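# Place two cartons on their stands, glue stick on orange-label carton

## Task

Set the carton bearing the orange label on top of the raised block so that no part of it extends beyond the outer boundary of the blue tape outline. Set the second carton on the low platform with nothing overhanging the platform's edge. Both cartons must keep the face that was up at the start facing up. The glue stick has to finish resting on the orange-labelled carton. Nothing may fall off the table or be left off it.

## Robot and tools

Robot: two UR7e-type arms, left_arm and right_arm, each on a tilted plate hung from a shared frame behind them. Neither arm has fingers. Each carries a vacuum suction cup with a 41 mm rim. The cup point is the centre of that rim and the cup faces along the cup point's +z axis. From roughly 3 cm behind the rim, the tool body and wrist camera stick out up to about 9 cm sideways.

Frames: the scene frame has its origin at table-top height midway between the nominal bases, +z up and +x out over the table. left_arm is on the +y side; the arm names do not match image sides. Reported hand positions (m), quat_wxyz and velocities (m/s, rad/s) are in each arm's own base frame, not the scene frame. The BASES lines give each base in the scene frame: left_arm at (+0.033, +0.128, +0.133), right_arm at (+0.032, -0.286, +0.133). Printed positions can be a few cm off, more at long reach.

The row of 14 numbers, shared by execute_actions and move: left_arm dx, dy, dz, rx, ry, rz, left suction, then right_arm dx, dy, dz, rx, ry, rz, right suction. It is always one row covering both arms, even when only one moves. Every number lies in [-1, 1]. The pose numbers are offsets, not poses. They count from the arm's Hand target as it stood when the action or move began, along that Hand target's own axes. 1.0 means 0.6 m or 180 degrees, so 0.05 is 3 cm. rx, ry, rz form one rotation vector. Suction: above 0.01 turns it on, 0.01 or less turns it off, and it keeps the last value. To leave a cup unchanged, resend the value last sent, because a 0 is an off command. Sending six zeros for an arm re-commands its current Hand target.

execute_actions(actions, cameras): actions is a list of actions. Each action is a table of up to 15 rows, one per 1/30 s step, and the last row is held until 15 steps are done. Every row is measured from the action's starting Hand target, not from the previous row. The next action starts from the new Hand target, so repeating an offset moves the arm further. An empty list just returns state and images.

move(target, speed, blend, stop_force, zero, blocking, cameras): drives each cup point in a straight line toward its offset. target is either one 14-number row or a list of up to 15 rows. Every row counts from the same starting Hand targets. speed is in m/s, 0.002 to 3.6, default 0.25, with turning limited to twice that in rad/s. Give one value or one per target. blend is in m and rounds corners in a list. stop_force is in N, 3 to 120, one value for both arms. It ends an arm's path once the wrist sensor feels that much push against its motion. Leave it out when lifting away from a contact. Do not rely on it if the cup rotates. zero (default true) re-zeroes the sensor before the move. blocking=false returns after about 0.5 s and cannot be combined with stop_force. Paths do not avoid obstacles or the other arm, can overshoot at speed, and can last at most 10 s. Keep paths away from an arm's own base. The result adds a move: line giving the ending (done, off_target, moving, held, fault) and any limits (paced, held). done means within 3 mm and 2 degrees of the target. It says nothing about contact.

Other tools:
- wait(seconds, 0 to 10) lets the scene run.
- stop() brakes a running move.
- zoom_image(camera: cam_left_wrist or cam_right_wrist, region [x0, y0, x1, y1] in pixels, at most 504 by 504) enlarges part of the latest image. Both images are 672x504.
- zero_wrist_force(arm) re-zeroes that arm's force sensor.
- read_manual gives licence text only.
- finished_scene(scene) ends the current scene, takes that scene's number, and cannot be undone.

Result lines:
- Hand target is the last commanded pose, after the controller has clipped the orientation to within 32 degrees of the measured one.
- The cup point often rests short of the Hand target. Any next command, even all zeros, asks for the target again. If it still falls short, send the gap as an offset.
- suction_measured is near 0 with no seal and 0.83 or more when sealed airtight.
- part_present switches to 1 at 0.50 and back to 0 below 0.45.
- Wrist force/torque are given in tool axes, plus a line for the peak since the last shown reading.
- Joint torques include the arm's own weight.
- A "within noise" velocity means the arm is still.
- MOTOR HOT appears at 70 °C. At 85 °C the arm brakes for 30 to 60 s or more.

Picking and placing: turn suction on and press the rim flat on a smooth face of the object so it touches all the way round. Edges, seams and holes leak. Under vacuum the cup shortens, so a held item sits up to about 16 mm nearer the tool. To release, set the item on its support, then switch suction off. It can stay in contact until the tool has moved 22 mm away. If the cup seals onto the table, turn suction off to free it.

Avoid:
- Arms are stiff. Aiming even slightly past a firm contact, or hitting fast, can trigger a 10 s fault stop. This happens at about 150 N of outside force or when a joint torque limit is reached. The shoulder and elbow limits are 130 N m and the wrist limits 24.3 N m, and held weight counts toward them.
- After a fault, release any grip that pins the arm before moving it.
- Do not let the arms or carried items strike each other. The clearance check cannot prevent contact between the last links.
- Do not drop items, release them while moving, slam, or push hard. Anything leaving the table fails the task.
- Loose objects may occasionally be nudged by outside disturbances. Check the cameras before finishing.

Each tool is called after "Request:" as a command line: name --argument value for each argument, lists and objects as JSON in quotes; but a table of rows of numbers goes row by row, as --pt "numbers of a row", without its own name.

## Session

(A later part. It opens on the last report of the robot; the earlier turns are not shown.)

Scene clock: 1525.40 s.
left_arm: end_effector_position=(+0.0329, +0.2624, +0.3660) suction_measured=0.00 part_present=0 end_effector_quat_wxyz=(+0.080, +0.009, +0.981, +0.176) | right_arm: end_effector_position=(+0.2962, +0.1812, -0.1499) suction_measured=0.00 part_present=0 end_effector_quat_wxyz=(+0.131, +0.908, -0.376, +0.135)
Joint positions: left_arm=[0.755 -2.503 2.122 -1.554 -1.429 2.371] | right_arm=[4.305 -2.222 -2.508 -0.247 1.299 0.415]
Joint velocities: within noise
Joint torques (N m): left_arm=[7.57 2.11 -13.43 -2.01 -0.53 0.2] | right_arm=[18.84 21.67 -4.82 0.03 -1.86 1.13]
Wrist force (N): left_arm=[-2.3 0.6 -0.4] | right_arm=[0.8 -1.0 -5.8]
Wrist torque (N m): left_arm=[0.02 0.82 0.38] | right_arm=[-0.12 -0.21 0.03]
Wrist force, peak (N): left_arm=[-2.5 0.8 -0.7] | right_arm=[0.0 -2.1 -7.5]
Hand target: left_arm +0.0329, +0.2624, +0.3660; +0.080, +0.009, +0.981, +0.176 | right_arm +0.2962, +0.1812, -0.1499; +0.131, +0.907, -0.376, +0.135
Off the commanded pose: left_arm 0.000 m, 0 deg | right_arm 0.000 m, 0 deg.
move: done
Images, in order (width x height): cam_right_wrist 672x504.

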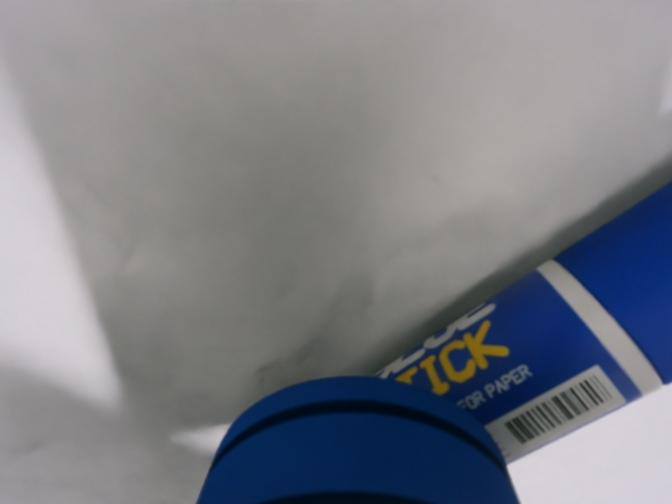

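Request:
move --pt "0 0 0 0 0 0 0 0 0 0 0 0 0.045 0" --pt "0 0 0 0 0 0 0 0 0 -0.01 0 0 0.045 0" --speed '[0.1,0.01]' --cameras '[]'

Request:
move --target '[0,0,0,0,0,0,0,0,0,-0.15,0,0,0,0]' --speed 0.1 --cameras '["cam_right_wrist"]'

Scene clock: 1535.20 s.
left_arm: end_effector_position=(+0.0329, +0.2624, +0.3660) suction_measured=0.00 part_present=0 end_effector_quat_wxyz=(+0.080, +0.009, +0.981, +0.176) | right_arm: end_effector_position=(+0.2953, +0.1832, -0.1444) suction_measured=0.00 part_present=0 end_effector_quat_wxyz=(+0.121, +0.879, -0.439, +0.144)
Joint positions: left_arm=[0.755 -2.503 2.122 -1.554 -1.429 2.371] | right_arm=[4.31 -2.2 -2.509 -0.27 1.3 0.561]
Joint velocities: within noise
Joint torques (N m): left_arm=[7.52 1.13 -13.52 -1.93 -0.39 0.25] | right_arm=[19.17 26.31 -3.55 0.58 2.03 1.61]
Wrist force (N): left_arm=[-2.3 0.7 -0.5] | right_arm=[0.8 -1.0 -0.6]
Wrist torque (N m): left_arm=[0.03 0.82 0.38] | right_arm=[-0.15 -0.19 0.03]
Wrist force, peak (N): left_arm=[-2.4 0.7 -0.8] | right_arm=[0.8 -1.1 -6.1]
Hand target: left_arm +0.0329, +0.2624, +0.3660; +0.080, +0.009, +0.981, +0.176 | right_arm +0.2953, +0.1832, -0.1443; +0.121, +0.879, -0.439, +0.144
Off the commanded pose: left_arm 0.000 m, 0 deg | right_arm 0.000 m, 0 deg.
move: done
No camera images: "cameras" was empty.

Scene clock: 1536.80 s.
left_arm: end_effector_position=(+0.0329, +0.2624, +0.3660) suction_measured=0.00 part_present=0 end_effector_quat_wxyz=(+0.080, +0.009, +0.981, +0.176) | right_arm: end_effector_position=(+0.2822, +0.2136, -0.0607) suction_measured=0.00 part_present=0 end_effector_quat_wxyz=(+0.121, +0.879, -0.439, +0.144)
Joint positions: left_arm=[0.755 -2.503 2.122 -1.554 -1.429 2.371] | right_arm=[4.376 -1.883 -2.475 -0.638 1.318 0.626]
Joint velocities: within noise
Joint torques (N m): left_arm=[7.3 1.29 -14.07 -2.12 -0.36 0.19] | right_arm=[17.98 21.57 25.03 0.61 2.21 1.53]
Wrist force (N): left_arm=[-2.0 0.8 -0.5] | right_arm=[0.8 -1.0 1.6]
Wrist torque (N m): left_arm=[0.04 0.77 0.38] | right_arm=[-0.13 -0.17 0.04]
Wrist force, peak (N): left_arm=[-2.4 0.7 -0.6] | right_arm=[1.0 -1.3 1.8]
Hand target: left_arm +0.0329, +0.2624, +0.3660; +0.080, +0.009, +0.981, +0.176 | right_arm +0.2821, +0.2137, -0.0607; +0.121, +0.879, -0.439, +0.144
Off the commanded pose: left_arm 0.000 m, 0 deg | right_arm 0.000 m, 0 deg.
move: done
Images, in order (width x height): cam_right_wrist 672x504.

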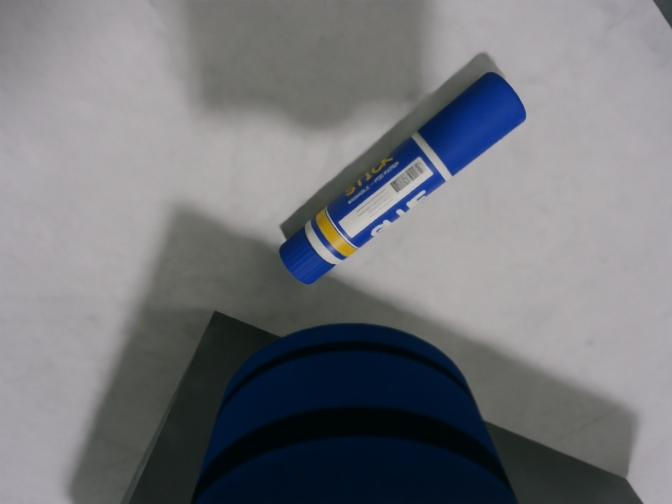

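Request:
move --target '[0,0,0,0,0,0,0,0.0437,-0.0893,0,0,0,-0.295,0]' --speed 0.2 --cameras '["cam_right_wrist"]'

Scene clock: 1548.03 s.
left_arm: end_effector_position=(+0.0329, +0.2624, +0.3660) suction_measured=0.00 part_present=0 end_effector_quat_wxyz=(+0.080, +0.009, +0.981, +0.176) | right_arm: end_effector_position=(+0.3404, +0.2257, -0.0559) suction_measured=0.00 part_present=0 end_effector_quat_wxyz=(+0.172, +0.982, +0.000, +0.075)
Joint positions: left_arm=[0.755 -2.503 2.122 -1.554 -1.429 2.371] | right_arm=[4.249 -1.944 -2.344 -0.674 1.285 -0.426]
Joint velocities: within noise
Joint torques (N m): left_arm=[6.82 1.27 -13.7 -2.11 -0.38 0.1] | right_arm=[3.47 13.43 26.13 0.81 2.16 -0.97]
Wrist force (N): left_arm=[-2.1 0.4 -0.5] | right_arm=[1.1 -1.3 1.4]
Wrist torque (N m): left_arm=[-0.01 0.80 0.38] | right_arm=[-0.16 -0.24 0.05]
Wrist force, peak (N): left_arm=[-2.4 0.7 -0.7] | right_arm=[1.0 -1.5 1.7]
Hand target: left_arm +0.0329, +0.2624, +0.3660; +0.080, +0.009, +0.981, +0.176 | right_arm +0.3404, +0.2257, -0.0559; +0.172, +0.982, +0.000, +0.075
Off the commanded pose: left_arm 0.000 m, 0 deg | right_arm 0.000 m, 0 deg.
move: done
Images, in order (width x height): cam_right_wrist 672x504.

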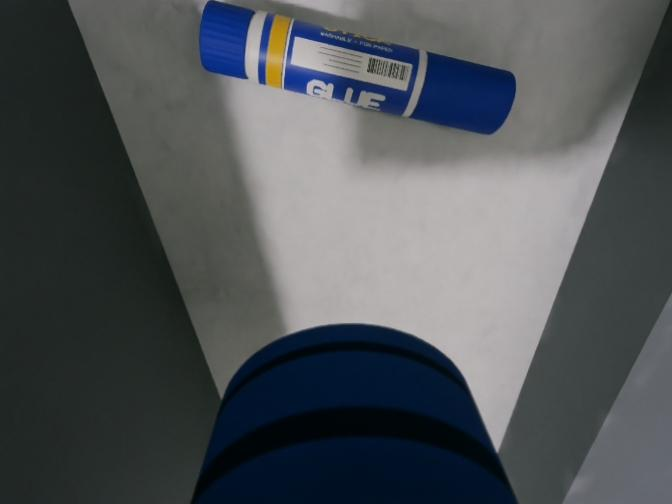

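Request:
move --target '[0,0,0,0,0,0,0,0,0,0.1608,0,0,0,0]' --speed 0.06 --stop_force 8 --cameras '["cam_right_wrist"]'

Request:
move --pt "0 0 0 0 0 0 0 -0.0359 -0.0073 0 0 0 0 0" --pt "0 0 0 0 0 0 0 -0.0979 -0.02 0 0 0 0 0" --pt "0 0 0 0 0 0 0 -0.114 -0.0233 0 0 0 0 0" --speed '[0.008,0.02,0.005]' --cameras '["cam_right_wrist"]'

Scene clock: 1557.37 s.
left_arm: end_effector_position=(+0.0329, +0.2624, +0.3660) suction_measured=0.00 part_present=0 end_effector_quat_wxyz=(+0.080, +0.009, +0.981, +0.176) | right_arm: end_effector_position=(+0.3545, +0.1931, -0.1456) suction_measured=0.00 part_present=0 end_effector_quat_wxyz=(+0.172, +0.982, +0.000, +0.075)
Joint positions: left_arm=[0.755 -2.503 2.122 -1.554 -1.429 2.371] | right_arm=[4.181 -2.228 -2.373 -0.341 1.268 -0.497]
Joint velocities: within noise
Joint torques (N m): left_arm=[6.38 1.27 -14.22 -2.02 -0.24 0.1] | right_arm=[4.78 18.82 19.76 3.8 -2.04 -1.41]
Wrist force (N): left_arm=[-2.4 0.7 -0.7] | right_arm=[1.2 -1.6 1.6]
Wrist torque (N m): left_arm=[0.02 0.82 0.38] | right_arm=[-0.22 -0.23 0.06]
Wrist force, peak (N): left_arm=[-2.6 0.8 -0.6] | right_arm=[0.9 -1.4 2.0]
Hand target: left_arm +0.0329, +0.2624, +0.3660; +0.080, +0.009, +0.981, +0.176 | right_arm +0.3545, +0.1931, -0.1456; +0.172, +0.982, +0.000, +0.075
Off the commanded pose: left_arm 0.000 m, 0 deg | right_arm 0.000 m, 0 deg.
move: done
Images, in order (width x height): cam_right_wrist 672x504.

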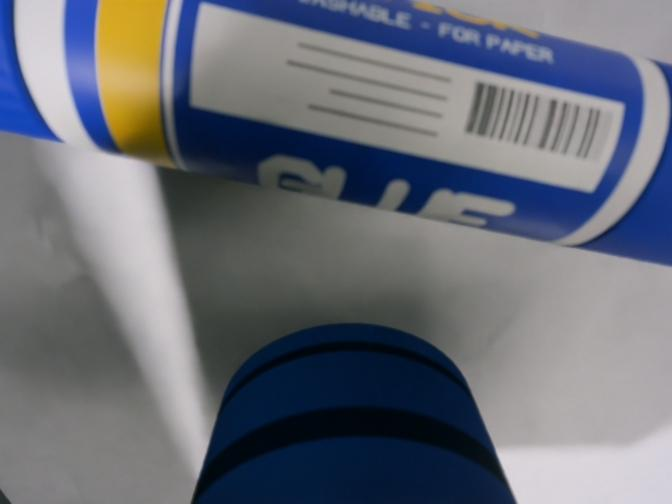

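Scene clock: 1564.20 s.
left_arm: end_effector_position=(+0.0329, +0.2624, +0.3660) suction_measured=0.00 part_present=0 end_effector_quat_wxyz=(+0.080, +0.009, +0.981, +0.176) | right_arm: end_effector_position=(+0.2874, +0.2044, -0.1603) suction_measured=0.00 part_present=0 end_effector_quat_wxyz=(+0.172, +0.982, +0.000, +0.075)
Joint positions: left_arm=[0.755 -2.503 2.122 -1.554 -1.429 2.371] | right_arm=[4.353 -2.257 -2.472 -0.261 1.312 -0.323]
Joint velocities: within noise
Joint torques (N m): left_arm=[5.99 1.75 -14.33 -2.25 -0.06 0.13] | right_arm=[21.19 18.41 -3.87 4.17 2.13 1.17]
Wrist force (N): left_arm=[-2.3 0.8 -0.4] | right_arm=[1.1 -1.0 1.5]
Wrist torque (N m): left_arm=[0.05 0.82 0.38] | right_arm=[-0.13 -0.24 0.04]
Wrist force, peak (N): left_arm=[-2.6 0.7 -0.5] | right_arm=[1.1 -1.7 1.7]
Hand target: left_arm +0.0329, +0.2624, +0.3660; +0.080, +0.009, +0.981, +0.176 | right_arm +0.2872, +0.2045, -0.1603; +0.172, +0.982, +0.000, +0.075
Off the commanded pose: left_arm 0.000 m, 0 deg | right_arm 0.000 m, 0 deg.
move: done
Images, in order (width x height): cam_right_wrist 672x504.

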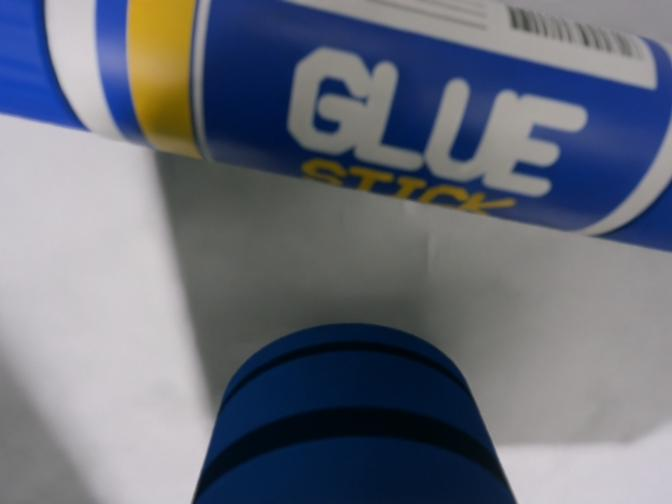

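Request:
move --target '[0,0,0,0,0,0,0,0,0,-0.16,0,0,0,0]' --speed 0.12 --cameras '["cam_right_wrist"]'

Request:
wait --seconds 0.5 --cameras '["cam_right_wrist"]'

Scene clock: 1567.53 s.
left_arm: end_effector_position=(+0.0329, +0.2624, +0.3660) suction_measured=0.00 part_present=0 end_effector_quat_wxyz=(+0.080, +0.009, +0.981, +0.176) | right_arm: end_effector_position=(+0.2732, +0.2369, -0.0711) suction_measured=0.00 part_present=0 end_effector_quat_wxyz=(+0.172, +0.982, +0.000, +0.075)
Joint positions: left_arm=[0.755 -2.503 2.122 -1.554 -1.429 2.371] | right_arm=[4.418 -1.934 -2.441 -0.631 1.33 -0.258]
Joint velocities: within noise
Joint torques (N m): left_arm=[6.04 1.99 -13.89 -2.09 -0.14 0.2] | right_arm=[18.36 23.98 26.07 0.49 2.22 1.67]
Wrist force (N): left_arm=[-2.4 0.8 -0.7] | right_arm=[0.9 -1.1 1.4]
Wrist torque (N m): left_arm=[0.04 0.84 0.38] | right_arm=[-0.14 -0.22 0.05]
Wrist force, peak (N): left_arm=[-2.5 0.7 -0.6] | right_arm=[1.0 -1.1 2.2]
Hand target: left_arm +0.0329, +0.2624, +0.3660; +0.080, +0.009, +0.981, +0.176 | right_arm +0.2732, +0.2369, -0.0711; +0.172, +0.982, +0.000, +0.075
Off the commanded pose: left_arm 0.000 m, 0 deg | right_arm 0.000 m, 0 deg.
move: done
Images, in order (width x height): cam_right_wrist 672x504.

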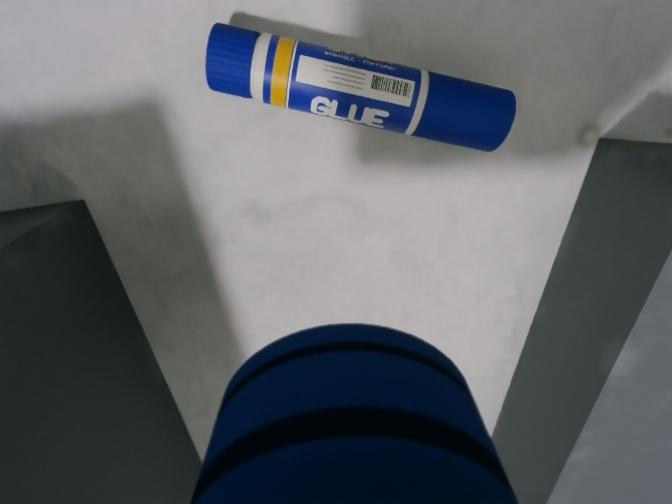

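Scene clock: 1568.03 s.
left_arm: end_effector_position=(+0.0329, +0.2624, +0.3660) suction_measured=0.00 part_present=0 end_effector_quat_wxyz=(+0.080, +0.009, +0.981, +0.176) | right_arm: end_effector_position=(+0.2732, +0.2369, -0.0711) suction_measured=0.00 part_present=0 end_effector_quat_wxyz=(+0.172, +0.982, +0.000, +0.075)
Joint positions: left_arm=[0.755 -2.503 2.122 -1.554 -1.429 2.371] | right_arm=[4.418 -1.933 -2.441 -0.632 1.33 -0.258]
Joint velocities: within noise
Joint torques (N m): left_arm=[6 1.53 -14.21 -2.12 -0.04 0.12] | right_arm=[18.07 24.81 25.97 0.87 2.06 1.64]
Wrist force (N): left_arm=[-2.5 0.7 -0.6] | right_arm=[0.9 -1.2 1.5]
Wrist torque (N m): left_arm=[0.03 0.84 0.38] | right_arm=[-0.16 -0.21 0.04]
Wrist force, peak (N): left_arm=[-2.5 0.8 -0.5] | right_arm=[0.8 -1.0 1.7]
Hand target: left_arm +0.0329, +0.2624, +0.3660; +0.080, +0.009, +0.981, +0.176 | right_arm +0.2732, +0.2369, -0.0711; +0.172, +0.982, +0.000, +0.075
Tool commands: left_gripper/suction=+0.0 right_gripper/suction=+0.0
Off the commanded pose: left_arm 0.000 m, 0 deg | right_arm 0.000 m, 0 deg.
wait: 0.50 s; at rest by 0.17 s
Images, in order (width x height): cam_right_wrist 672x504.

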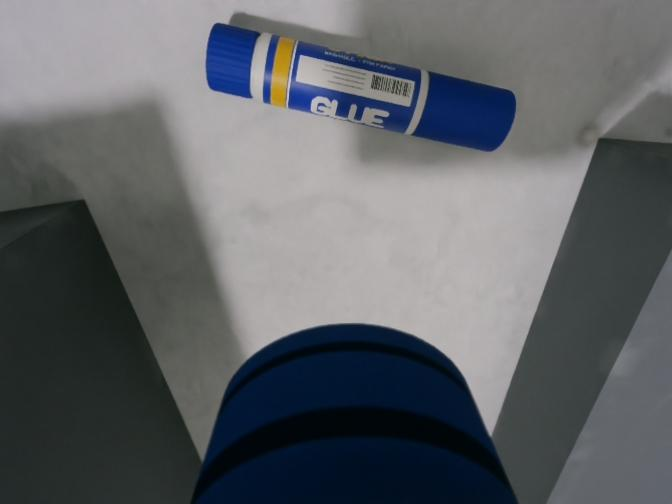

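Request:
move --pt "0 0 0 0 0 0 0 -0.0915 0.0057 0.02 0 0 0 0" --pt "0 0 0 0 0 0 0 -0.0915 0.0057 0.125 0 0 0 0" --speed '[0.12,0.06]' --cameras '[]'

Request:
move --target '[0,0,0,0,0,0,0,0,0,0.035,0,0,0,0]' --speed 0.008 --stop_force 6 --cameras '["cam_right_wrist"]'

Scene clock: 1577.13 s.
left_arm: end_effector_position=(+0.0329, +0.2624, +0.3660) suction_measured=0.00 part_present=0 end_effector_quat_wxyz=(+0.080, +0.009, +0.981, +0.176) | right_arm: end_effector_position=(+0.2298, +0.2069, -0.1476) suction_measured=0.00 part_present=0 end_effector_quat_wxyz=(+0.172, +0.982, +0.000, +0.075)
Joint positions: left_arm=[0.755 -2.503 2.122 -1.554 -1.429 2.371] | right_arm=[4.518 -2.196 -2.568 -0.264 1.36 -0.161]
Joint velocities: within noise
Joint torques (N m): left_arm=[5.56 1.06 -14.16 -2.32 0.05 0.05] | right_arm=[2.79 13.53 -4.54 4.35 -1.84 -1.25]
Wrist force (N): left_arm=[-2.0 0.7 -0.6] | right_arm=[1.1 -1.1 1.4]
Wrist torque (N m): left_arm=[0.03 0.77 0.38] | right_arm=[-0.17 -0.21 0.04]
Wrist force, peak (N): left_arm=[-2.5 0.8 -0.6] | right_arm=[1.1 -1.2 1.8]
Hand target: left_arm +0.0329, +0.2624, +0.3660; +0.080, +0.009, +0.981, +0.176 | right_arm +0.2298, +0.2069, -0.1477; +0.172, +0.982, +0.000, +0.075
Off the commanded pose: left_arm 0.000 m, 0 deg | right_arm 0.000 m, 0 deg.
move: done
No camera images: "cameras" was empty.

Scene clock: 1580.67 s.
left_arm: end_effector_position=(+0.0329, +0.2624, +0.3660) suction_measured=0.00 part_present=0 end_effector_quat_wxyz=(+0.080, +0.009, +0.981, +0.176) | right_arm: end_effector_position=(+0.2329, +0.1998, -0.1672) suction_measured=0.00 part_present=0 end_effector_quat_wxyz=(+0.172, +0.982, +0.000, +0.075)
Joint positions: left_arm=[0.755 -2.503 2.122 -1.554 -1.429 2.371] | right_arm=[4.504 -2.284 -2.567 -0.174 1.356 -0.174]
Joint velocities: within noise
Joint torques (N m): left_arm=[5.22 1.72 -14 -2.16 0.08 -0.06] | right_arm=[2 15.96 16.52 4.03 -1.8 -1.3]
Wrist force (N): left_arm=[-2.2 0.8 -0.6] | right_arm=[0.9 -1.1 1.6]
Wrist torque (N m): left_arm=[0.04 0.80 0.38] | right_arm=[-0.16 -0.18 0.04]
Wrist force, peak (N): left_arm=[-2.4 0.8 -0.5] | right_arm=[1.3 -1.2 1.7]
Hand target: left_arm +0.0329, +0.2624, +0.3660; +0.080, +0.009, +0.981, +0.176 | right_arm +0.2329, +0.1998, -0.1672; +0.172, +0.982, +0.000, +0.075
Off the commanded pose: left_arm 0.000 m, 0 deg | right_arm 0.000 m, 0 deg.
move: done
Images, in order (width x height): cam_right_wrist 672x504.

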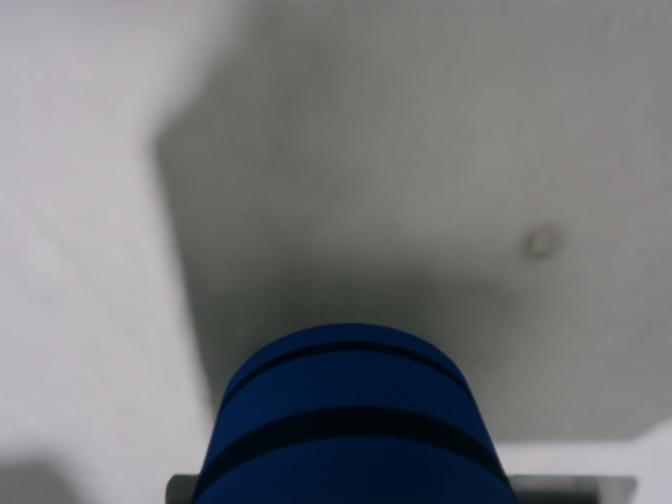

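Request:
move --target '[0,0,0,0,0,0,0,0,0,-0.16,0,0,0,0]' --speed 0.1 --cameras '["cam_right_wrist"]'

Scene clock: 1586.20 s.
left_arm: end_effector_position=(+0.0329, +0.2624, +0.3660) suction_measured=0.00 part_present=0 end_effector_quat_wxyz=(+0.080, +0.009, +0.981, +0.176) | right_arm: end_effector_position=(+0.2188, +0.2323, -0.0780) suction_measured=0.00 part_present=0 end_effector_quat_wxyz=(+0.172, +0.982, +0.000, +0.075)
Joint positions: left_arm=[0.755 -2.503 2.122 -1.554 -1.429 2.371] | right_arm=[4.564 -1.908 -2.533 -0.596 1.375 -0.116]
Joint velocities: within noise
Joint torques (N m): left_arm=[5.24 1.42 -13.81 -2.19 0.13 0.03] | right_arm=[18.16 23.77 25.97 0.71 2.3 1.66]
Wrist force (N): left_arm=[-2.2 0.7 -0.4] | right_arm=[1.0 -1.1 1.5]
Wrist torque (N m): left_arm=[0.04 0.81 0.37] | right_arm=[-0.16 -0.20 0.05]
Wrist force, peak (N): left_arm=[-2.5 0.8 -0.6] | right_arm=[0.8 -1.0 2.4]
Hand target: left_arm +0.0329, +0.2624, +0.3660; +0.080, +0.009, +0.981, +0.176 | right_arm +0.2188, +0.2323, -0.0780; +0.172, +0.982, +0.000, +0.075
Off the commanded pose: left_arm 0.000 m, 0 deg | right_arm 0.000 m, 0 deg.
move: done
Images, in order (width x height): cam_right_wrist 672x504.

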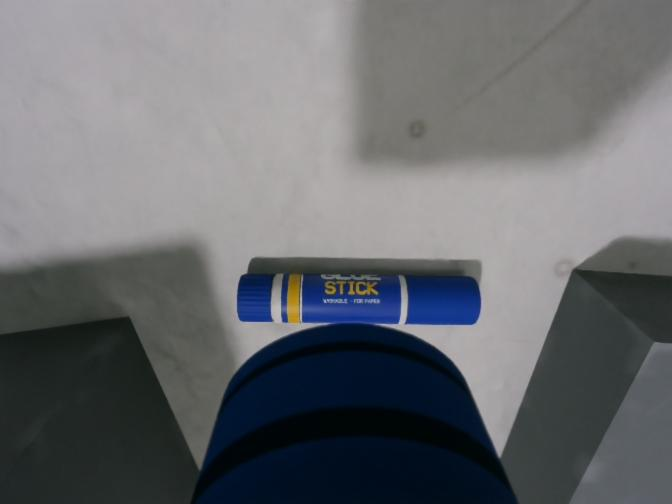

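Request:
move --pt "0 0 0 0 0 0 0 0.0613 0.016 0.02 0 0 0 0" --pt "0 0 0 0 0 0 0 0.0613 0.016 0.125 0 0 0 0" --speed '[0.12,0.06]' --cameras '["cam_right_wrist"]'

Request:
move --target '[0,0,0,0,0,0,0,0,0,0.03,0,0,0,0]' --speed 0.008 --stop_force 6 --cameras '["cam_right_wrist"]'

Scene clock: 1595.77 s.
left_arm: end_effector_position=(+0.0329, +0.2624, +0.3660) suction_measured=0.00 part_present=0 end_effector_quat_wxyz=(+0.080, +0.009, +0.981, +0.176) | right_arm: end_effector_position=(+0.2659, +0.1989, -0.1389) suction_measured=0.00 part_present=0 end_effector_quat_wxyz=(+0.172, +0.982, +0.000, +0.075)
Joint positions: left_arm=[0.755 -2.503 2.122 -1.554 -1.429 2.371] | right_arm=[4.406 -2.168 -2.532 -0.303 1.327 -0.27]
Joint velocities: within noise
Joint torques (N m): left_arm=[4.67 0.59 -13.94 -2.09 0.14 -0.04] | right_arm=[3.28 15.08 -0.72 3.75 -1.95 -1.4]
Wrist force (N): left_arm=[-2.3 0.7 -0.7] | right_arm=[1.2 -1.1 1.8]
Wrist torque (N m): left_arm=[0.04 0.82 0.38] | right_arm=[-0.16 -0.25 0.04]
Wrist force, peak (N): left_arm=[-2.4 0.9 -0.6] | right_arm=[1.5 -0.9 1.8]
Hand target: left_arm +0.0329, +0.2624, +0.3660; +0.080, +0.009, +0.981, +0.176 | right_arm +0.2659, +0.1988, -0.1390; +0.172, +0.982, +0.000, +0.075
Off the commanded pose: left_arm 0.000 m, 0 deg | right_arm 0.000 m, 0 deg.
move: done
Images, in order (width x height): cam_right_wrist 672x504.

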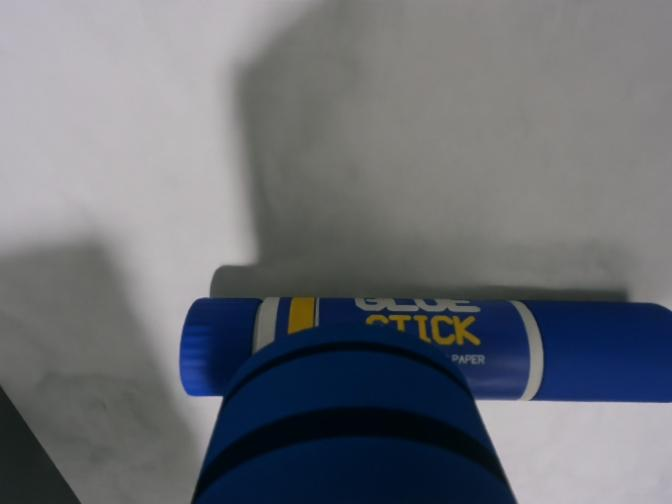

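Scene clock: 1598.93 s.
left_arm: end_effector_position=(+0.0329, +0.2624, +0.3660) suction_measured=0.00 part_present=0 end_effector_quat_wxyz=(+0.080, +0.009, +0.981, +0.176) | right_arm: end_effector_position=(+0.2685, +0.1928, -0.1558) suction_measured=0.00 part_present=0 end_effector_quat_wxyz=(+0.172, +0.982, +0.000, +0.075)
Joint positions: left_arm=[0.755 -2.503 2.122 -1.554 -1.429 2.371] | right_arm=[4.393 -2.239 -2.532 -0.229 1.323 -0.283]
Joint velocities: within noise
Joint torques (N m): left_arm=[4.78 1.74 -13.92 -2.04 0.28 -0.06] | right_arm=[3.65 15.18 17.95 3.71 -1.72 -1.27]
Wrist force (N): left_arm=[-2.3 0.7 -0.3] | right_arm=[1.0 -0.4 -1.0]
Wrist torque (N m): left_arm=[0.03 0.82 0.38] | right_arm=[-0.10 -0.23 0.03]
Wrist force, peak (N): left_arm=[-2.5 0.7 -0.5] | right_arm=[1.2 -1.1 1.7]
Hand target: left_arm +0.0329, +0.2624, +0.3660; +0.080, +0.009, +0.981, +0.176 | right_arm +0.2685, +0.1928, -0.1558; +0.172, +0.982, +0.000, +0.075
Off the commanded pose: left_arm 0.000 m, 0 deg | right_arm 0.000 m, 0 deg.
move: done
Images, in order (width x height): cam_right_wrist 672x504.

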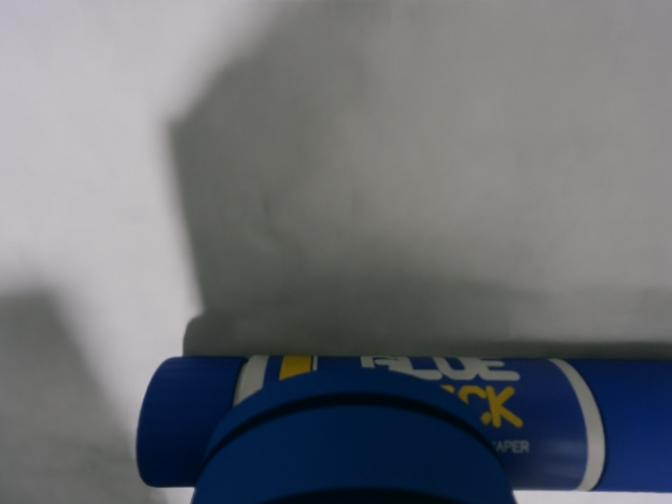

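Request:
move --target '[0,0,0,0,0,0,0,0.002,0,0.012,0,0,0,0]' --speed 0.006 --stop_force 6 --cameras '[]'

Request:
move --target '[0,0,0,0,0,0,0,0,0.0583,0.002,0,0,0,0]' --speed 0.025 --cameras '["cam_right_wrist"]'

Scene clock: 1604.00 s.
left_arm: end_effector_position=(+0.0329, +0.2624, +0.3660) suction_measured=0.00 part_present=0 end_effector_quat_wxyz=(+0.080, +0.009, +0.981, +0.176) | right_arm: end_effector_position=(+0.2693, +0.1920, -0.1580) suction_measured=0.00 part_present=0 end_effector_quat_wxyz=(+0.172, +0.982, +0.000, +0.075)
Joint positions: left_arm=[0.755 -2.503 2.122 -1.554 -1.429 2.371] | right_arm=[4.39 -2.248 -2.531 -0.22 1.322 -0.286]
Joint velocities: within noise
Joint torques (N m): left_arm=[4.01 1.1 -14.2 -2.16 0.23 -0.16] | right_arm=[18.3 26.42 -6.78 0.4 2.14 1.74]
Wrist force (N): left_arm=[-2.2 0.7 -0.3] | right_arm=[1.2 0.4 -7.2]
Wrist torque (N m): left_arm=[0.03 0.80 0.38] | right_arm=[-0.10 -0.26 0.03]
Wrist force, peak (N): left_arm=[-2.4 0.8 -0.8] | right_arm=[0.9 0.3 -7.7]
Hand target: left_arm +0.0329, +0.2624, +0.3660; +0.080, +0.009, +0.981, +0.176 | right_arm +0.2693, +0.1920, -0.1580; +0.172, +0.982, +0.000, +0.075 (not the last commanded pose)
Off the commanded pose: left_arm 0.000 m, 0 deg | right_arm 0.005 m, 0 deg.
move: contact (right_arm)
No camera images: "cameras" was empty.

Scene clock: 1605.80 s.
left_arm: end_effector_position=(+0.0329, +0.2624, +0.3660) suction_measured=0.00 part_present=0 end_effector_quat_wxyz=(+0.080, +0.009, +0.981, +0.176) | right_arm: end_effector_position=(+0.2686, +0.1588, -0.1473) suction_measured=0.00 part_present=0 end_effector_quat_wxyz=(+0.172, +0.982, +0.000, +0.075)
Joint positions: left_arm=[0.755 -2.503 2.122 -1.554 -1.429 2.371] | right_arm=[4.358 -2.216 -2.606 -0.17 1.313 -0.318]
Joint velocities: within noise
Joint torques (N m): left_arm=[4.1 0.95 -14.08 -2.23 0.34 0.02] | right_arm=[3.63 23.29 -8.64 3.25 -1.84 -0.88]
Wrist force (N): left_arm=[-2.2 0.7 -0.6] | right_arm=[1.5 -2.3 -7.7]
Wrist torque (N m): left_arm=[0.03 0.81 0.38] | right_arm=[-0.17 -0.28 0.04]
Wrist force, peak (N): left_arm=[-2.4 0.9 -0.6] | right_arm=[1.3 -2.3 -8.3]
Hand target: left_arm +0.0329, +0.2624, +0.3660; +0.080, +0.009, +0.981, +0.176 | right_arm +0.2686, +0.1586, -0.1472; +0.172, +0.982, +0.000, +0.075
Off the commanded pose: left_arm 0.000 m, 0 deg | right_arm 0.000 m, 0 deg.
move: done
Images, in order (width x height): cam_right_wrist 672x504.

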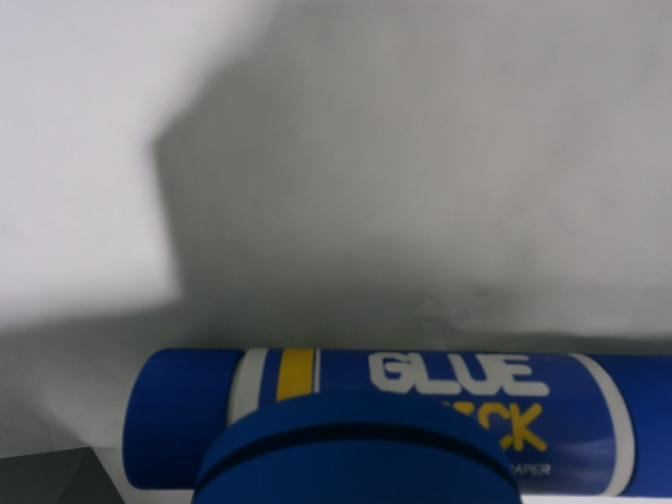

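Request:
move --target '[0,0,0,0,0,0,0,0,0,0,0,0,0.072,0]' --speed 0.1 --cameras '["cam_right_wrist"]'

Scene clock: 1608.50 s.
left_arm: end_effector_position=(+0.0329, +0.2624, +0.3660) suction_measured=0.00 part_present=0 end_effector_quat_wxyz=(+0.080, +0.009, +0.981, +0.176) | right_arm: end_effector_position=(+0.2686, +0.1587, -0.1472) suction_measured=0.00 part_present=0 end_effector_quat_wxyz=(+0.163, +0.976, -0.111, +0.094)
Joint positions: left_arm=[0.755 -2.503 2.122 -1.554 -1.429 2.371] | right_arm=[4.358 -2.216 -2.606 -0.17 1.313 -0.092]
Joint velocities: within noise
Joint torques (N m): left_arm=[3.64 1.27 -14.17 -2.22 0.35 -0.06] | right_arm=[17.58 16.69 1.51 -0.11 -1.72 1.77]
Wrist force (N): left_arm=[-2.4 0.6 -0.5] | right_arm=[1.6 -0.7 -6.7]
Wrist torque (N m): left_arm=[0.01 0.84 0.38] | right_arm=[-0.15 -0.28 0.03]
Wrist force, peak (N): left_arm=[-2.5 0.6 -0.8] | right_arm=[1.6 -2.4 -7.8]
Hand target: left_arm +0.0329, +0.2624, +0.3660; +0.080, +0.009, +0.981, +0.176 | right_arm +0.2686, +0.1586, -0.1472; +0.163, +0.976, -0.111, +0.094
Off the commanded pose: left_arm 0.000 m, 0 deg | right_arm 0.000 m, 0 deg.
move: done
Images, in order (width x height): cam_right_wrist 672x504.

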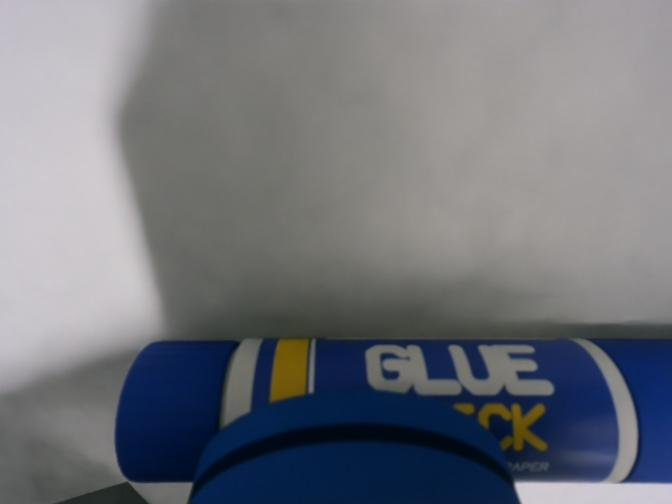

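Request:
move --pt "0 0 0 0 0 0 0 -0.025 0 0 0 0 0 0" --pt "0 0 0 0 0 0 0 -0.025 0 -0.015 0 0 0 0" --speed '[0.01,0.01]' --cameras '[]'

Request:
move --target '[0,0,0,0,0,0,0,0,0,-0.14,0,0,0,0]' --speed 0.1 --cameras '["cam_right_wrist"]'

Scene clock: 1614.00 s.
left_arm: end_effector_position=(+0.0329, +0.2624, +0.3660) suction_measured=0.00 part_present=0 end_effector_quat_wxyz=(+0.080, +0.009, +0.981, +0.176) | right_arm: end_effector_position=(+0.2529, +0.1644, -0.1422) suction_measured=0.00 part_present=0 end_effector_quat_wxyz=(+0.163, +0.976, -0.111, +0.094)
Joint positions: left_arm=[0.755 -2.503 2.122 -1.554 -1.429 2.371] | right_arm=[4.413 -2.19 -2.626 -0.19 1.329 -0.037]
Joint velocities: within noise
Joint torques (N m): left_arm=[3.37 0.9 -13.58 -2.29 0.51 -0.21] | right_arm=[18.06 24.93 -5.35 0.27 2.07 1.62]
Wrist force (N): left_arm=[-2.3 0.7 -0.1] | right_arm=[1.0 -1.7 -0.6]
Wrist torque (N m): left_arm=[0.03 0.82 0.38] | right_arm=[-0.19 -0.20 0.04]
Wrist force, peak (N): left_arm=[-2.4 0.8 -0.7] | right_arm=[1.3 -2.3 -8.8]
Hand target: left_arm +0.0329, +0.2624, +0.3660; +0.080, +0.009, +0.981, +0.176 | right_arm +0.2529, +0.1645, -0.1421; +0.163, +0.976, -0.111, +0.094
Off the commanded pose: left_arm 0.000 m, 0 deg | right_arm 0.000 m, 0 deg.
move: done
No camera images: "cameras" was empty.

Scene clock: 1615.60 s.
left_arm: end_effector_position=(+0.0329, +0.2624, +0.3660) suction_measured=0.00 part_present=0 end_effector_quat_wxyz=(+0.080, +0.009, +0.981, +0.176) | right_arm: end_effector_position=(+0.2406, +0.1929, -0.0641) suction_measured=0.00 part_present=0 end_effector_quat_wxyz=(+0.163, +0.976, -0.111, +0.094)
Joint positions: left_arm=[0.755 -2.503 2.122 -1.554 -1.429 2.371] | right_arm=[4.476 -1.829 -2.589 -0.601 1.347 0.024]
Joint velocities: within noise
Joint torques (N m): left_arm=[3.18 1.95 -13.14 -2.31 0.41 -0.18] | right_arm=[15.96 20.28 25.97 1.06 2 1.41]
Wrist force (N): left_arm=[-2.1 0.8 -0.4] | right_arm=[1.3 -1.1 1.8]
Wrist torque (N m): left_arm=[0.05 0.79 0.38] | right_arm=[-0.15 -0.27 0.04]
Wrist force, peak (N): left_arm=[-2.4 0.6 -0.8] | right_arm=[1.2 -1.6 2.0]
Hand target: left_arm +0.0329, +0.2624, +0.3660; +0.080, +0.009, +0.981, +0.176 | right_arm +0.2406, +0.1929, -0.0641; +0.163, +0.976, -0.111, +0.094
Off the commanded pose: left_arm 0.000 m, 0 deg | right_arm 0.000 m, 0 deg.
move: done
Images, in order (width x height): cam_right_wrist 672x504.

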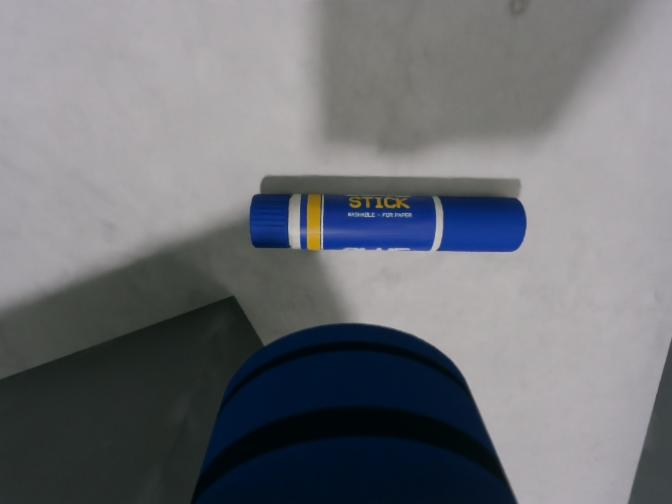

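Request:
move --target '[0,0,0,0,0,0,0,0.003,0,0.12,0,0,0,0]' --speed 0.06 --cameras '[]'

Request:
move --target '[0,0,0,0,0,0,0,0,0,0.035,0,0,0,0]' --speed 0.008 --stop_force 6 --cameras '["cam_right_wrist"]'

Scene clock: 1625.40 s.
left_arm: end_effector_position=(+0.0329, +0.2624, +0.3660) suction_measured=0.00 part_present=0 end_effector_quat_wxyz=(+0.080, +0.009, +0.981, +0.176) | right_arm: end_effector_position=(+0.2528, +0.1682, -0.1305) suction_measured=0.00 part_present=0 end_effector_quat_wxyz=(+0.163, +0.976, -0.111, +0.094)
Joint positions: left_arm=[0.755 -2.503 2.122 -1.554 -1.429 2.371] | right_arm=[4.417 -2.133 -2.623 -0.25 1.33 -0.033]
Joint velocities: within noise
Joint torques (N m): left_arm=[3.09 1.28 -14.39 -2.2 0.48 -0.15] | right_arm=[2.8 12.69 -4.17 3.76 -1.85 -1.61]
Wrist force (N): left_arm=[-2.4 0.6 -0.3] | right_arm=[1.1 -1.5 1.7]
Wrist torque (N m): left_arm=[0.02 0.83 0.38] | right_arm=[-0.20 -0.22 0.04]
Wrist force, peak (N): left_arm=[-2.6 0.8 -0.7] | right_arm=[1.4 -1.6 1.9]
Hand target: left_arm +0.0329, +0.2624, +0.3660; +0.080, +0.009, +0.981, +0.176 | right_arm +0.2528, +0.1682, -0.1306; +0.163, +0.976, -0.111, +0.094
Off the commanded pose: left_arm 0.000 m, 0 deg | right_arm 0.000 m, 0 deg.
move: done
No camera images: "cameras" was empty.

Scene clock: 1628.93 s.
left_arm: end_effector_position=(+0.0329, +0.2624, +0.3660) suction_measured=0.00 part_present=0 end_effector_quat_wxyz=(+0.080, +0.009, +0.981, +0.176) | right_arm: end_effector_position=(+0.2557, +0.1618, -0.1484) suction_measured=0.00 part_present=0 end_effector_quat_wxyz=(+0.163, +0.976, -0.111, +0.094)
Joint positions: left_arm=[0.755 -2.503 2.122 -1.554 -1.429 2.371] | right_arm=[4.402 -2.22 -2.623 -0.159 1.325 -0.049]
Joint velocities: within noise
Joint torques (N m): left_arm=[3.05 1.08 -14.73 -2.16 0.66 -0.18] | right_arm=[18.06 25.98 2.25 0.51 1.89 1.54]
Wrist force (N): left_arm=[-2.4 0.7 -0.3] | right_arm=[1.1 -0.8 -4.3]
Wrist torque (N m): left_arm=[0.02 0.83 0.38] | right_arm=[-0.22 -0.21 0.04]
Wrist force, peak (N): left_arm=[-2.4 1.0 -0.4] | right_arm=[1.2 -0.6 -5.3]
Hand target: left_arm +0.0329, +0.2624, +0.3660; +0.080, +0.009, +0.981, +0.176 | right_arm +0.2557, +0.1617, -0.1484; +0.163, +0.976, -0.111, +0.094 (not the last commanded pose)
Off the commanded pose: left_arm 0.000 m, 0 deg | right_arm 0.002 m, 0 deg.
move: contact (right_arm)
Images, in order (width x height): cam_right_wrist 672x504.

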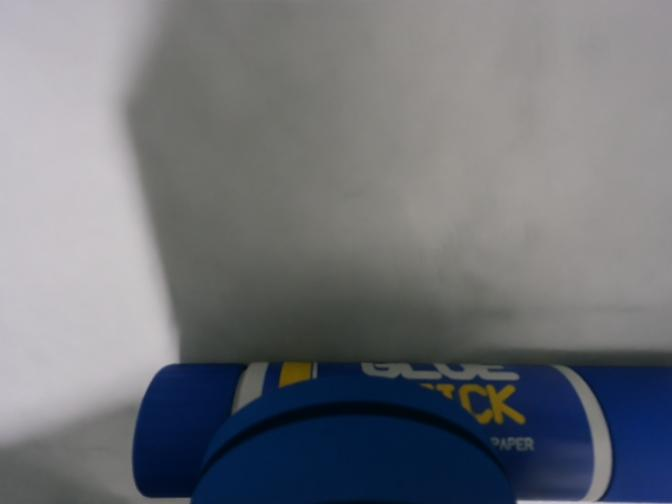

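Request:
move --pt "0 0 0 0 0 0 0 0 0.0225 0.002 0 0 0 0" --pt "0 0 0 0 0 0 0 0 0.0225 -0.018 0 0 0 0" --speed '[0.02,0.01]' --cameras '[]'

Request:
move --target '[0,0,0,0,0,0,0,0,0,-0.14,0,0,0,0]' --speed 0.1 --cameras '["cam_right_wrist"]'

Scene clock: 1634.73 s.
left_arm: end_effector_position=(+0.0329, +0.2624, +0.3660) suction_measured=0.00 part_present=0 end_effector_quat_wxyz=(+0.080, +0.009, +0.981, +0.176) | right_arm: end_effector_position=(+0.2507, +0.1529, -0.1344) suction_measured=0.00 part_present=0 end_effector_quat_wxyz=(+0.163, +0.976, -0.111, +0.094)
Joint positions: left_arm=[0.755 -2.503 2.122 -1.554 -1.429 2.371] | right_arm=[4.408 -2.158 -2.658 -0.189 1.327 -0.042]
Joint velocities: within noise
Joint torques (N m): left_arm=[2.75 1.71 -14.32 -2.22 0.5 -0.32] | right_arm=[18.62 25.15 -3.17 0.74 2.31 1.49]
Wrist force (N): left_arm=[-2.1 0.7 -0.5] | right_arm=[1.2 -1.5 1.8]
Wrist torque (N m): left_arm=[0.02 0.79 0.38] | right_arm=[-0.21 -0.24 0.04]
Wrist force, peak (N): left_arm=[-2.4 1.0 -0.6] | right_arm=[1.3 -2.5 -6.8]
Hand target: left_arm +0.0329, +0.2624, +0.3660; +0.080, +0.009, +0.981, +0.176 | right_arm +0.2507, +0.1529, -0.1343; +0.163, +0.976, -0.111, +0.094
Off the commanded pose: left_arm 0.000 m, 0 deg | right_arm 0.000 m, 0 deg.
move: done
No camera images: "cameras" was empty.

Scene clock: 1636.33 s.
left_arm: end_effector_position=(+0.0329, +0.2624, +0.3660) suction_measured=0.00 part_present=0 end_effector_quat_wxyz=(+0.080, +0.009, +0.981, +0.176) | right_arm: end_effector_position=(+0.2384, +0.1814, -0.0563) suction_measured=0.00 part_present=0 end_effector_quat_wxyz=(+0.163, +0.976, -0.111, +0.094)
Joint positions: left_arm=[0.755 -2.503 2.122 -1.554 -1.429 2.371] | right_arm=[4.474 -1.78 -2.614 -0.625 1.347 0.022]
Joint velocities: within noise
Joint torques (N m): left_arm=[2.8 0.8 -13.88 -2.34 0.58 -0.23] | right_arm=[16.04 17.6 25.51 0.36 2.22 1.76]
Wrist force (N): left_arm=[-2.2 0.4 -0.5] | right_arm=[1.2 -1.2 1.8]
Wrist torque (N m): left_arm=[-0.01 0.80 0.37] | right_arm=[-0.16 -0.25 0.05]
Wrist force, peak (N): left_arm=[-2.6 0.7 -0.8] | right_arm=[1.0 -1.3 2.4]
Hand target: left_arm +0.0329, +0.2624, +0.3660; +0.080, +0.009, +0.981, +0.176 | right_arm +0.2384, +0.1814, -0.0562; +0.163, +0.976, -0.111, +0.094
Off the commanded pose: left_arm 0.000 m, 0 deg | right_arm 0.000 m, 0 deg.
move: done
Images, in order (width x height): cam_right_wrist 672x504.

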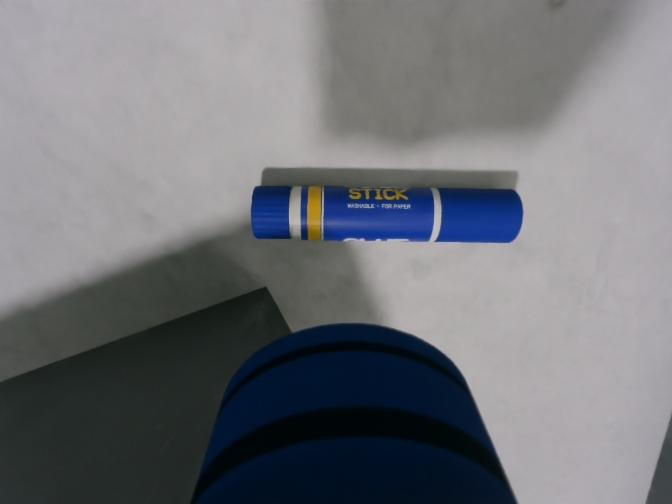

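Request:
move --target '[0,0,0,0,0,0,0,-0.0037,0.0953,0,0,0,0,0]' --speed 0.1 --cameras '[]'

Request:
move --pt "-0.3797 -0.239 0 0 0 0 0 0 0 0 0 0 0 0" --pt "-0.3731 -0.672 0.133 0 0 0 0 0 0 0 0 0 0 0" --pt "-0.308 -0.788 0.36 0 0 0 0 0 0 0 0 0 0 0" --speed '[0.3,0.3,0.2]' --blend '[0.05,0.05,0]'

Scene clock: 1661.50 s.
left_arm: end_effector_position=(+0.0329, +0.2624, +0.3660) suction_measured=0.00 part_present=0 end_effector_quat_wxyz=(+0.080, +0.009, +0.981, +0.176) | right_arm: end_effector_position=(+0.2222, +0.1291, -0.0398) suction_measured=0.00 part_present=0 end_effector_quat_wxyz=(+0.163, +0.976, -0.111, +0.094)
Joint positions: left_arm=[0.755 -2.503 2.122 -1.554 -1.429 2.371] | right_arm=[4.487 -1.596 -2.741 -0.685 1.351 0.036]
Joint velocities: within noise
Joint torques (N m): left_arm=[2.21 2.39 -14.47 -2.42 0.77 -0.2] | right_arm=[14.98 10.34 3.67 1 2.08 1.54]
Wrist force (N): left_arm=[-2.3 0.6 -0.4] | right_arm=[1.1 -1.3 2.0]
Wrist torque (N m): left_arm=[0.01 0.82 0.37] | right_arm=[-0.18 -0.22 0.04]
Wrist force, peak (N): left_arm=[-2.4 0.9 -0.6] | right_arm=[1.2 -1.9 1.9]
Hand target: left_arm +0.0329, +0.2624, +0.3660; +0.080, +0.009, +0.981, +0.176 | right_arm +0.2222, +0.1290, -0.0398; +0.163, +0.976, -0.111, +0.094
Off the commanded pose: left_arm 0.000 m, 0 deg | right_arm 0.000 m, 0 deg.
move: done
No camera images: "cameras" was empty.

Scene clock: 1665.07 s.
left_arm: end_effector_position=(+0.2545, -0.1151, +0.0305) suction_measured=0.00 part_present=0 end_effector_quat_wxyz=(+0.080, +0.009, +0.981, +0.176) | right_arm: end_effector_position=(+0.2222, +0.1290, -0.0398) suction_measured=0.00 part_present=0 end_effector_quat_wxyz=(+0.163, +0.976, -0.111, +0.094)
Joint positions: left_arm=[-1.223 -1.814 2.63 -2.104 -1.3 0.328] | right_arm=[4.487 -1.595 -2.741 -0.686 1.351 0.036]
Joint velocities: within noise
Joint torques (N m): left_arm=[4.2 8.43 -7.39 -4.25 2.42 1.58] | right_arm=[14.91 10.64 6.81 1.07 2.22 1.67]
Wrist force (N): left_arm=[-2.0 0.7 -0.6] | right_arm=[1.1 -1.2 1.9]
Wrist torque (N m): left_arm=[0.04 0.77 0.40] | right_arm=[-0.17 -0.22 0.04]
Wrist force, peak (N): left_arm=[-2.9 1.0 -1.3] | right_arm=[1.3 -1.3 2.0]
Hand target: left_arm +0.2545, -0.1152, +0.0304; +0.080, +0.009, +0.981, +0.176 | right_arm +0.2222, +0.1290, -0.0398; +0.163, +0.976, -0.111, +0.094
Off the commanded pose: left_arm 0.000 m, 0 deg | right_arm 0.000 m, 0 deg.
move: done

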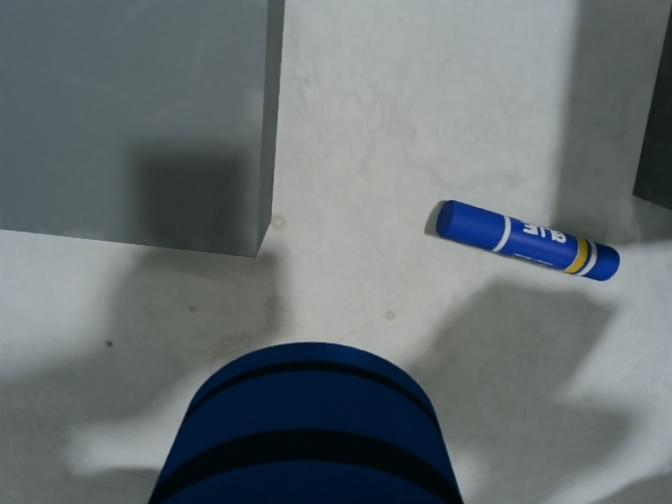

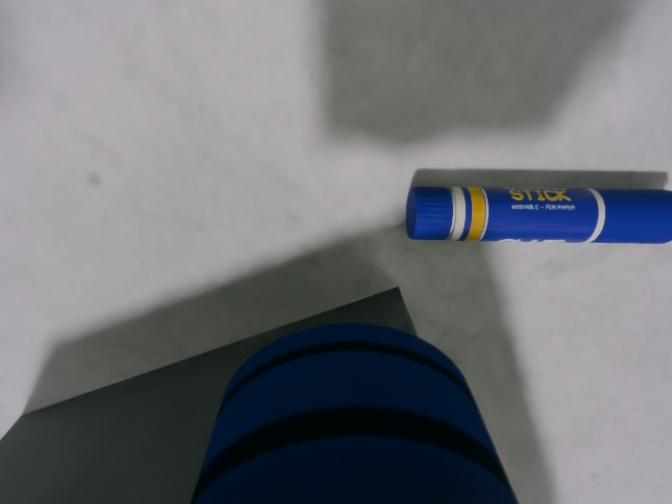

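Request:
move --target '[0.0195,-0.0657,0.186,0,0,0,0,0,0,0,0,0,0,0]' --speed 0.12

Request:
move --target '[0,0,0.07,0,0,0,0,0,0,0.165,0,0,0,0]' --speed 0.03 --stop_force 8

Scene clock: 1677.07 s.
left_arm: end_effector_position=(+0.2612, -0.1132, -0.0883) suction_measured=0.00 part_present=0 end_effector_quat_wxyz=(+0.080, +0.009, +0.981, +0.176) | right_arm: end_effector_position=(+0.2222, +0.1290, -0.0398) suction_measured=0.00 part_present=0 end_effector_quat_wxyz=(+0.163, +0.976, -0.111, +0.094)
Joint positions: left_arm=[-1.197 -1.218 2.729 -2.806 -1.293 0.354] | right_arm=[4.487 -1.595 -2.741 -0.686 1.351 0.036]
Joint velocities: within noise
Joint torques (N m): left_arm=[0.93 -5.99 -20.05 -4.28 2.45 1.51] | right_arm=[13.56 9.66 12.05 1.52 2.27 1.64]
Wrist force (N): left_arm=[-2.1 0.7 -0.6] | right_arm=[1.1 -1.2 1.9]
Wrist torque (N m): left_arm=[0.04 0.79 0.40] | right_arm=[-0.17 -0.21 0.04]
Wrist force, peak (N): left_arm=[-2.1 1.2 -1.1] | right_arm=[1.1 -1.4 2.1]
Hand target: left_arm +0.2612, -0.1132, -0.0883; +0.080, +0.009, +0.981, +0.176 | right_arm +0.2222, +0.1290, -0.0398; +0.163, +0.976, -0.111, +0.094
Off the commanded pose: left_arm 0.000 m, 0 deg | right_arm 0.000 m, 0 deg.
move: done

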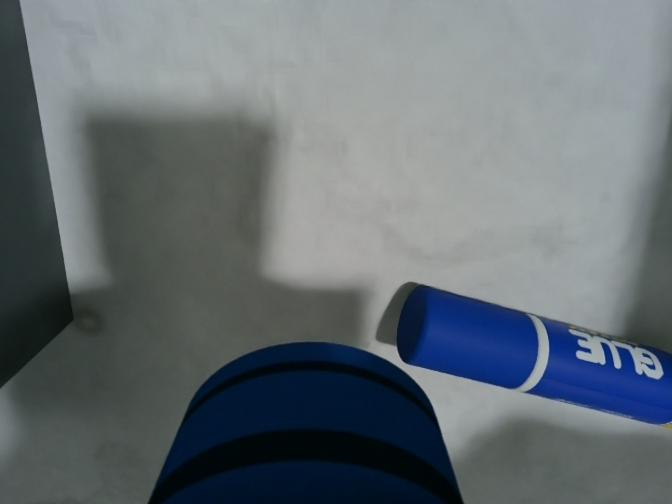

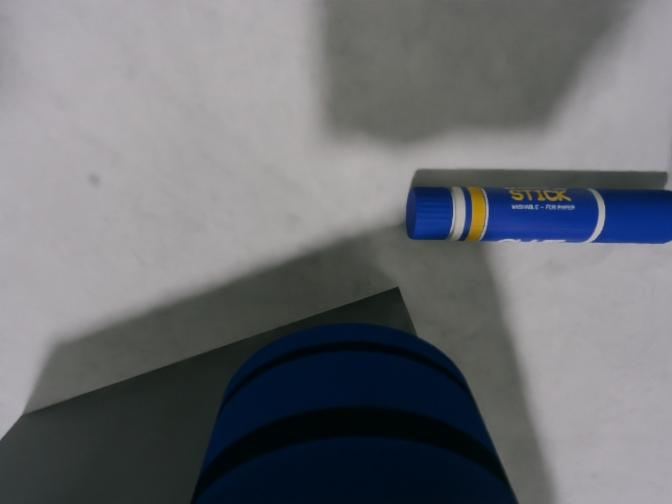

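Scene clock: 1681.47 s.
left_arm: end_effector_position=(+0.2679, -0.0987, -0.1272) suction_measured=0.00 part_present=0 end_effector_quat_wxyz=(+0.080, +0.009, +0.981, +0.176) | right_arm: end_effector_position=(+0.2367, +0.0956, -0.1318) suction_measured=0.00 part_present=0 end_effector_quat_wxyz=(+0.163, +0.976, -0.111, +0.094)
Joint positions: left_arm=[-1.152 -0.979 2.734 -3.063 -1.281 0.399] | right_arm=[4.392 -2.211 -2.801 0.012 1.323 -0.058]
Joint velocities: within noise
Joint torques (N m): left_arm=[0.06 -11.53 -13.91 -4.01 2.51 1.57] | right_arm=[2.64 9.29 -4.12 3.73 -1.84 -1.41]
Wrist force (N): left_arm=[-2.1 0.7 -0.8] | right_arm=[1.2 -1.4 1.9]
Wrist torque (N m): left_arm=[0.04 0.77 0.39] | right_arm=[-0.20 -0.22 0.04]
Wrist force, peak (N): left_arm=[-2.3 1.0 -0.7] | right_arm=[1.4 -1.5 1.9]
Hand target: left_arm +0.2679, -0.0987, -0.1272; +0.080, +0.009, +0.981, +0.176 | right_arm +0.2367, +0.0955, -0.1318; +0.163, +0.976, -0.111, +0.094
Off the commanded pose: left_arm 0.000 m, 0 deg | right_arm 0.000 m, 0 deg.
move: done

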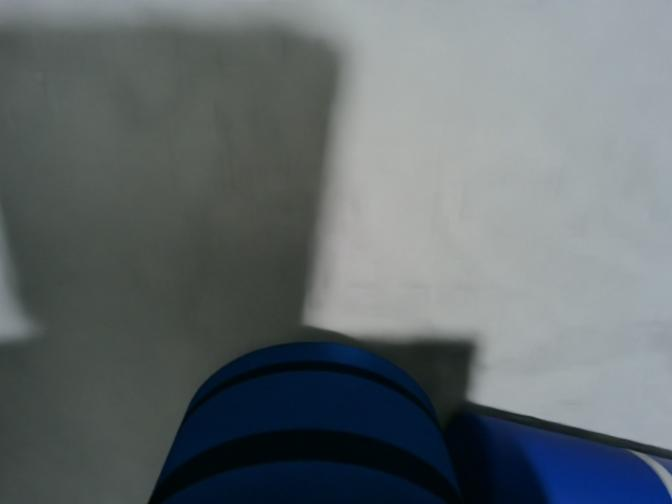

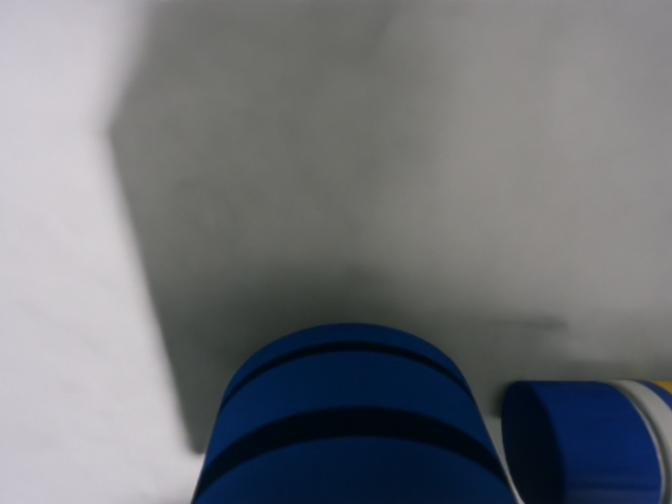

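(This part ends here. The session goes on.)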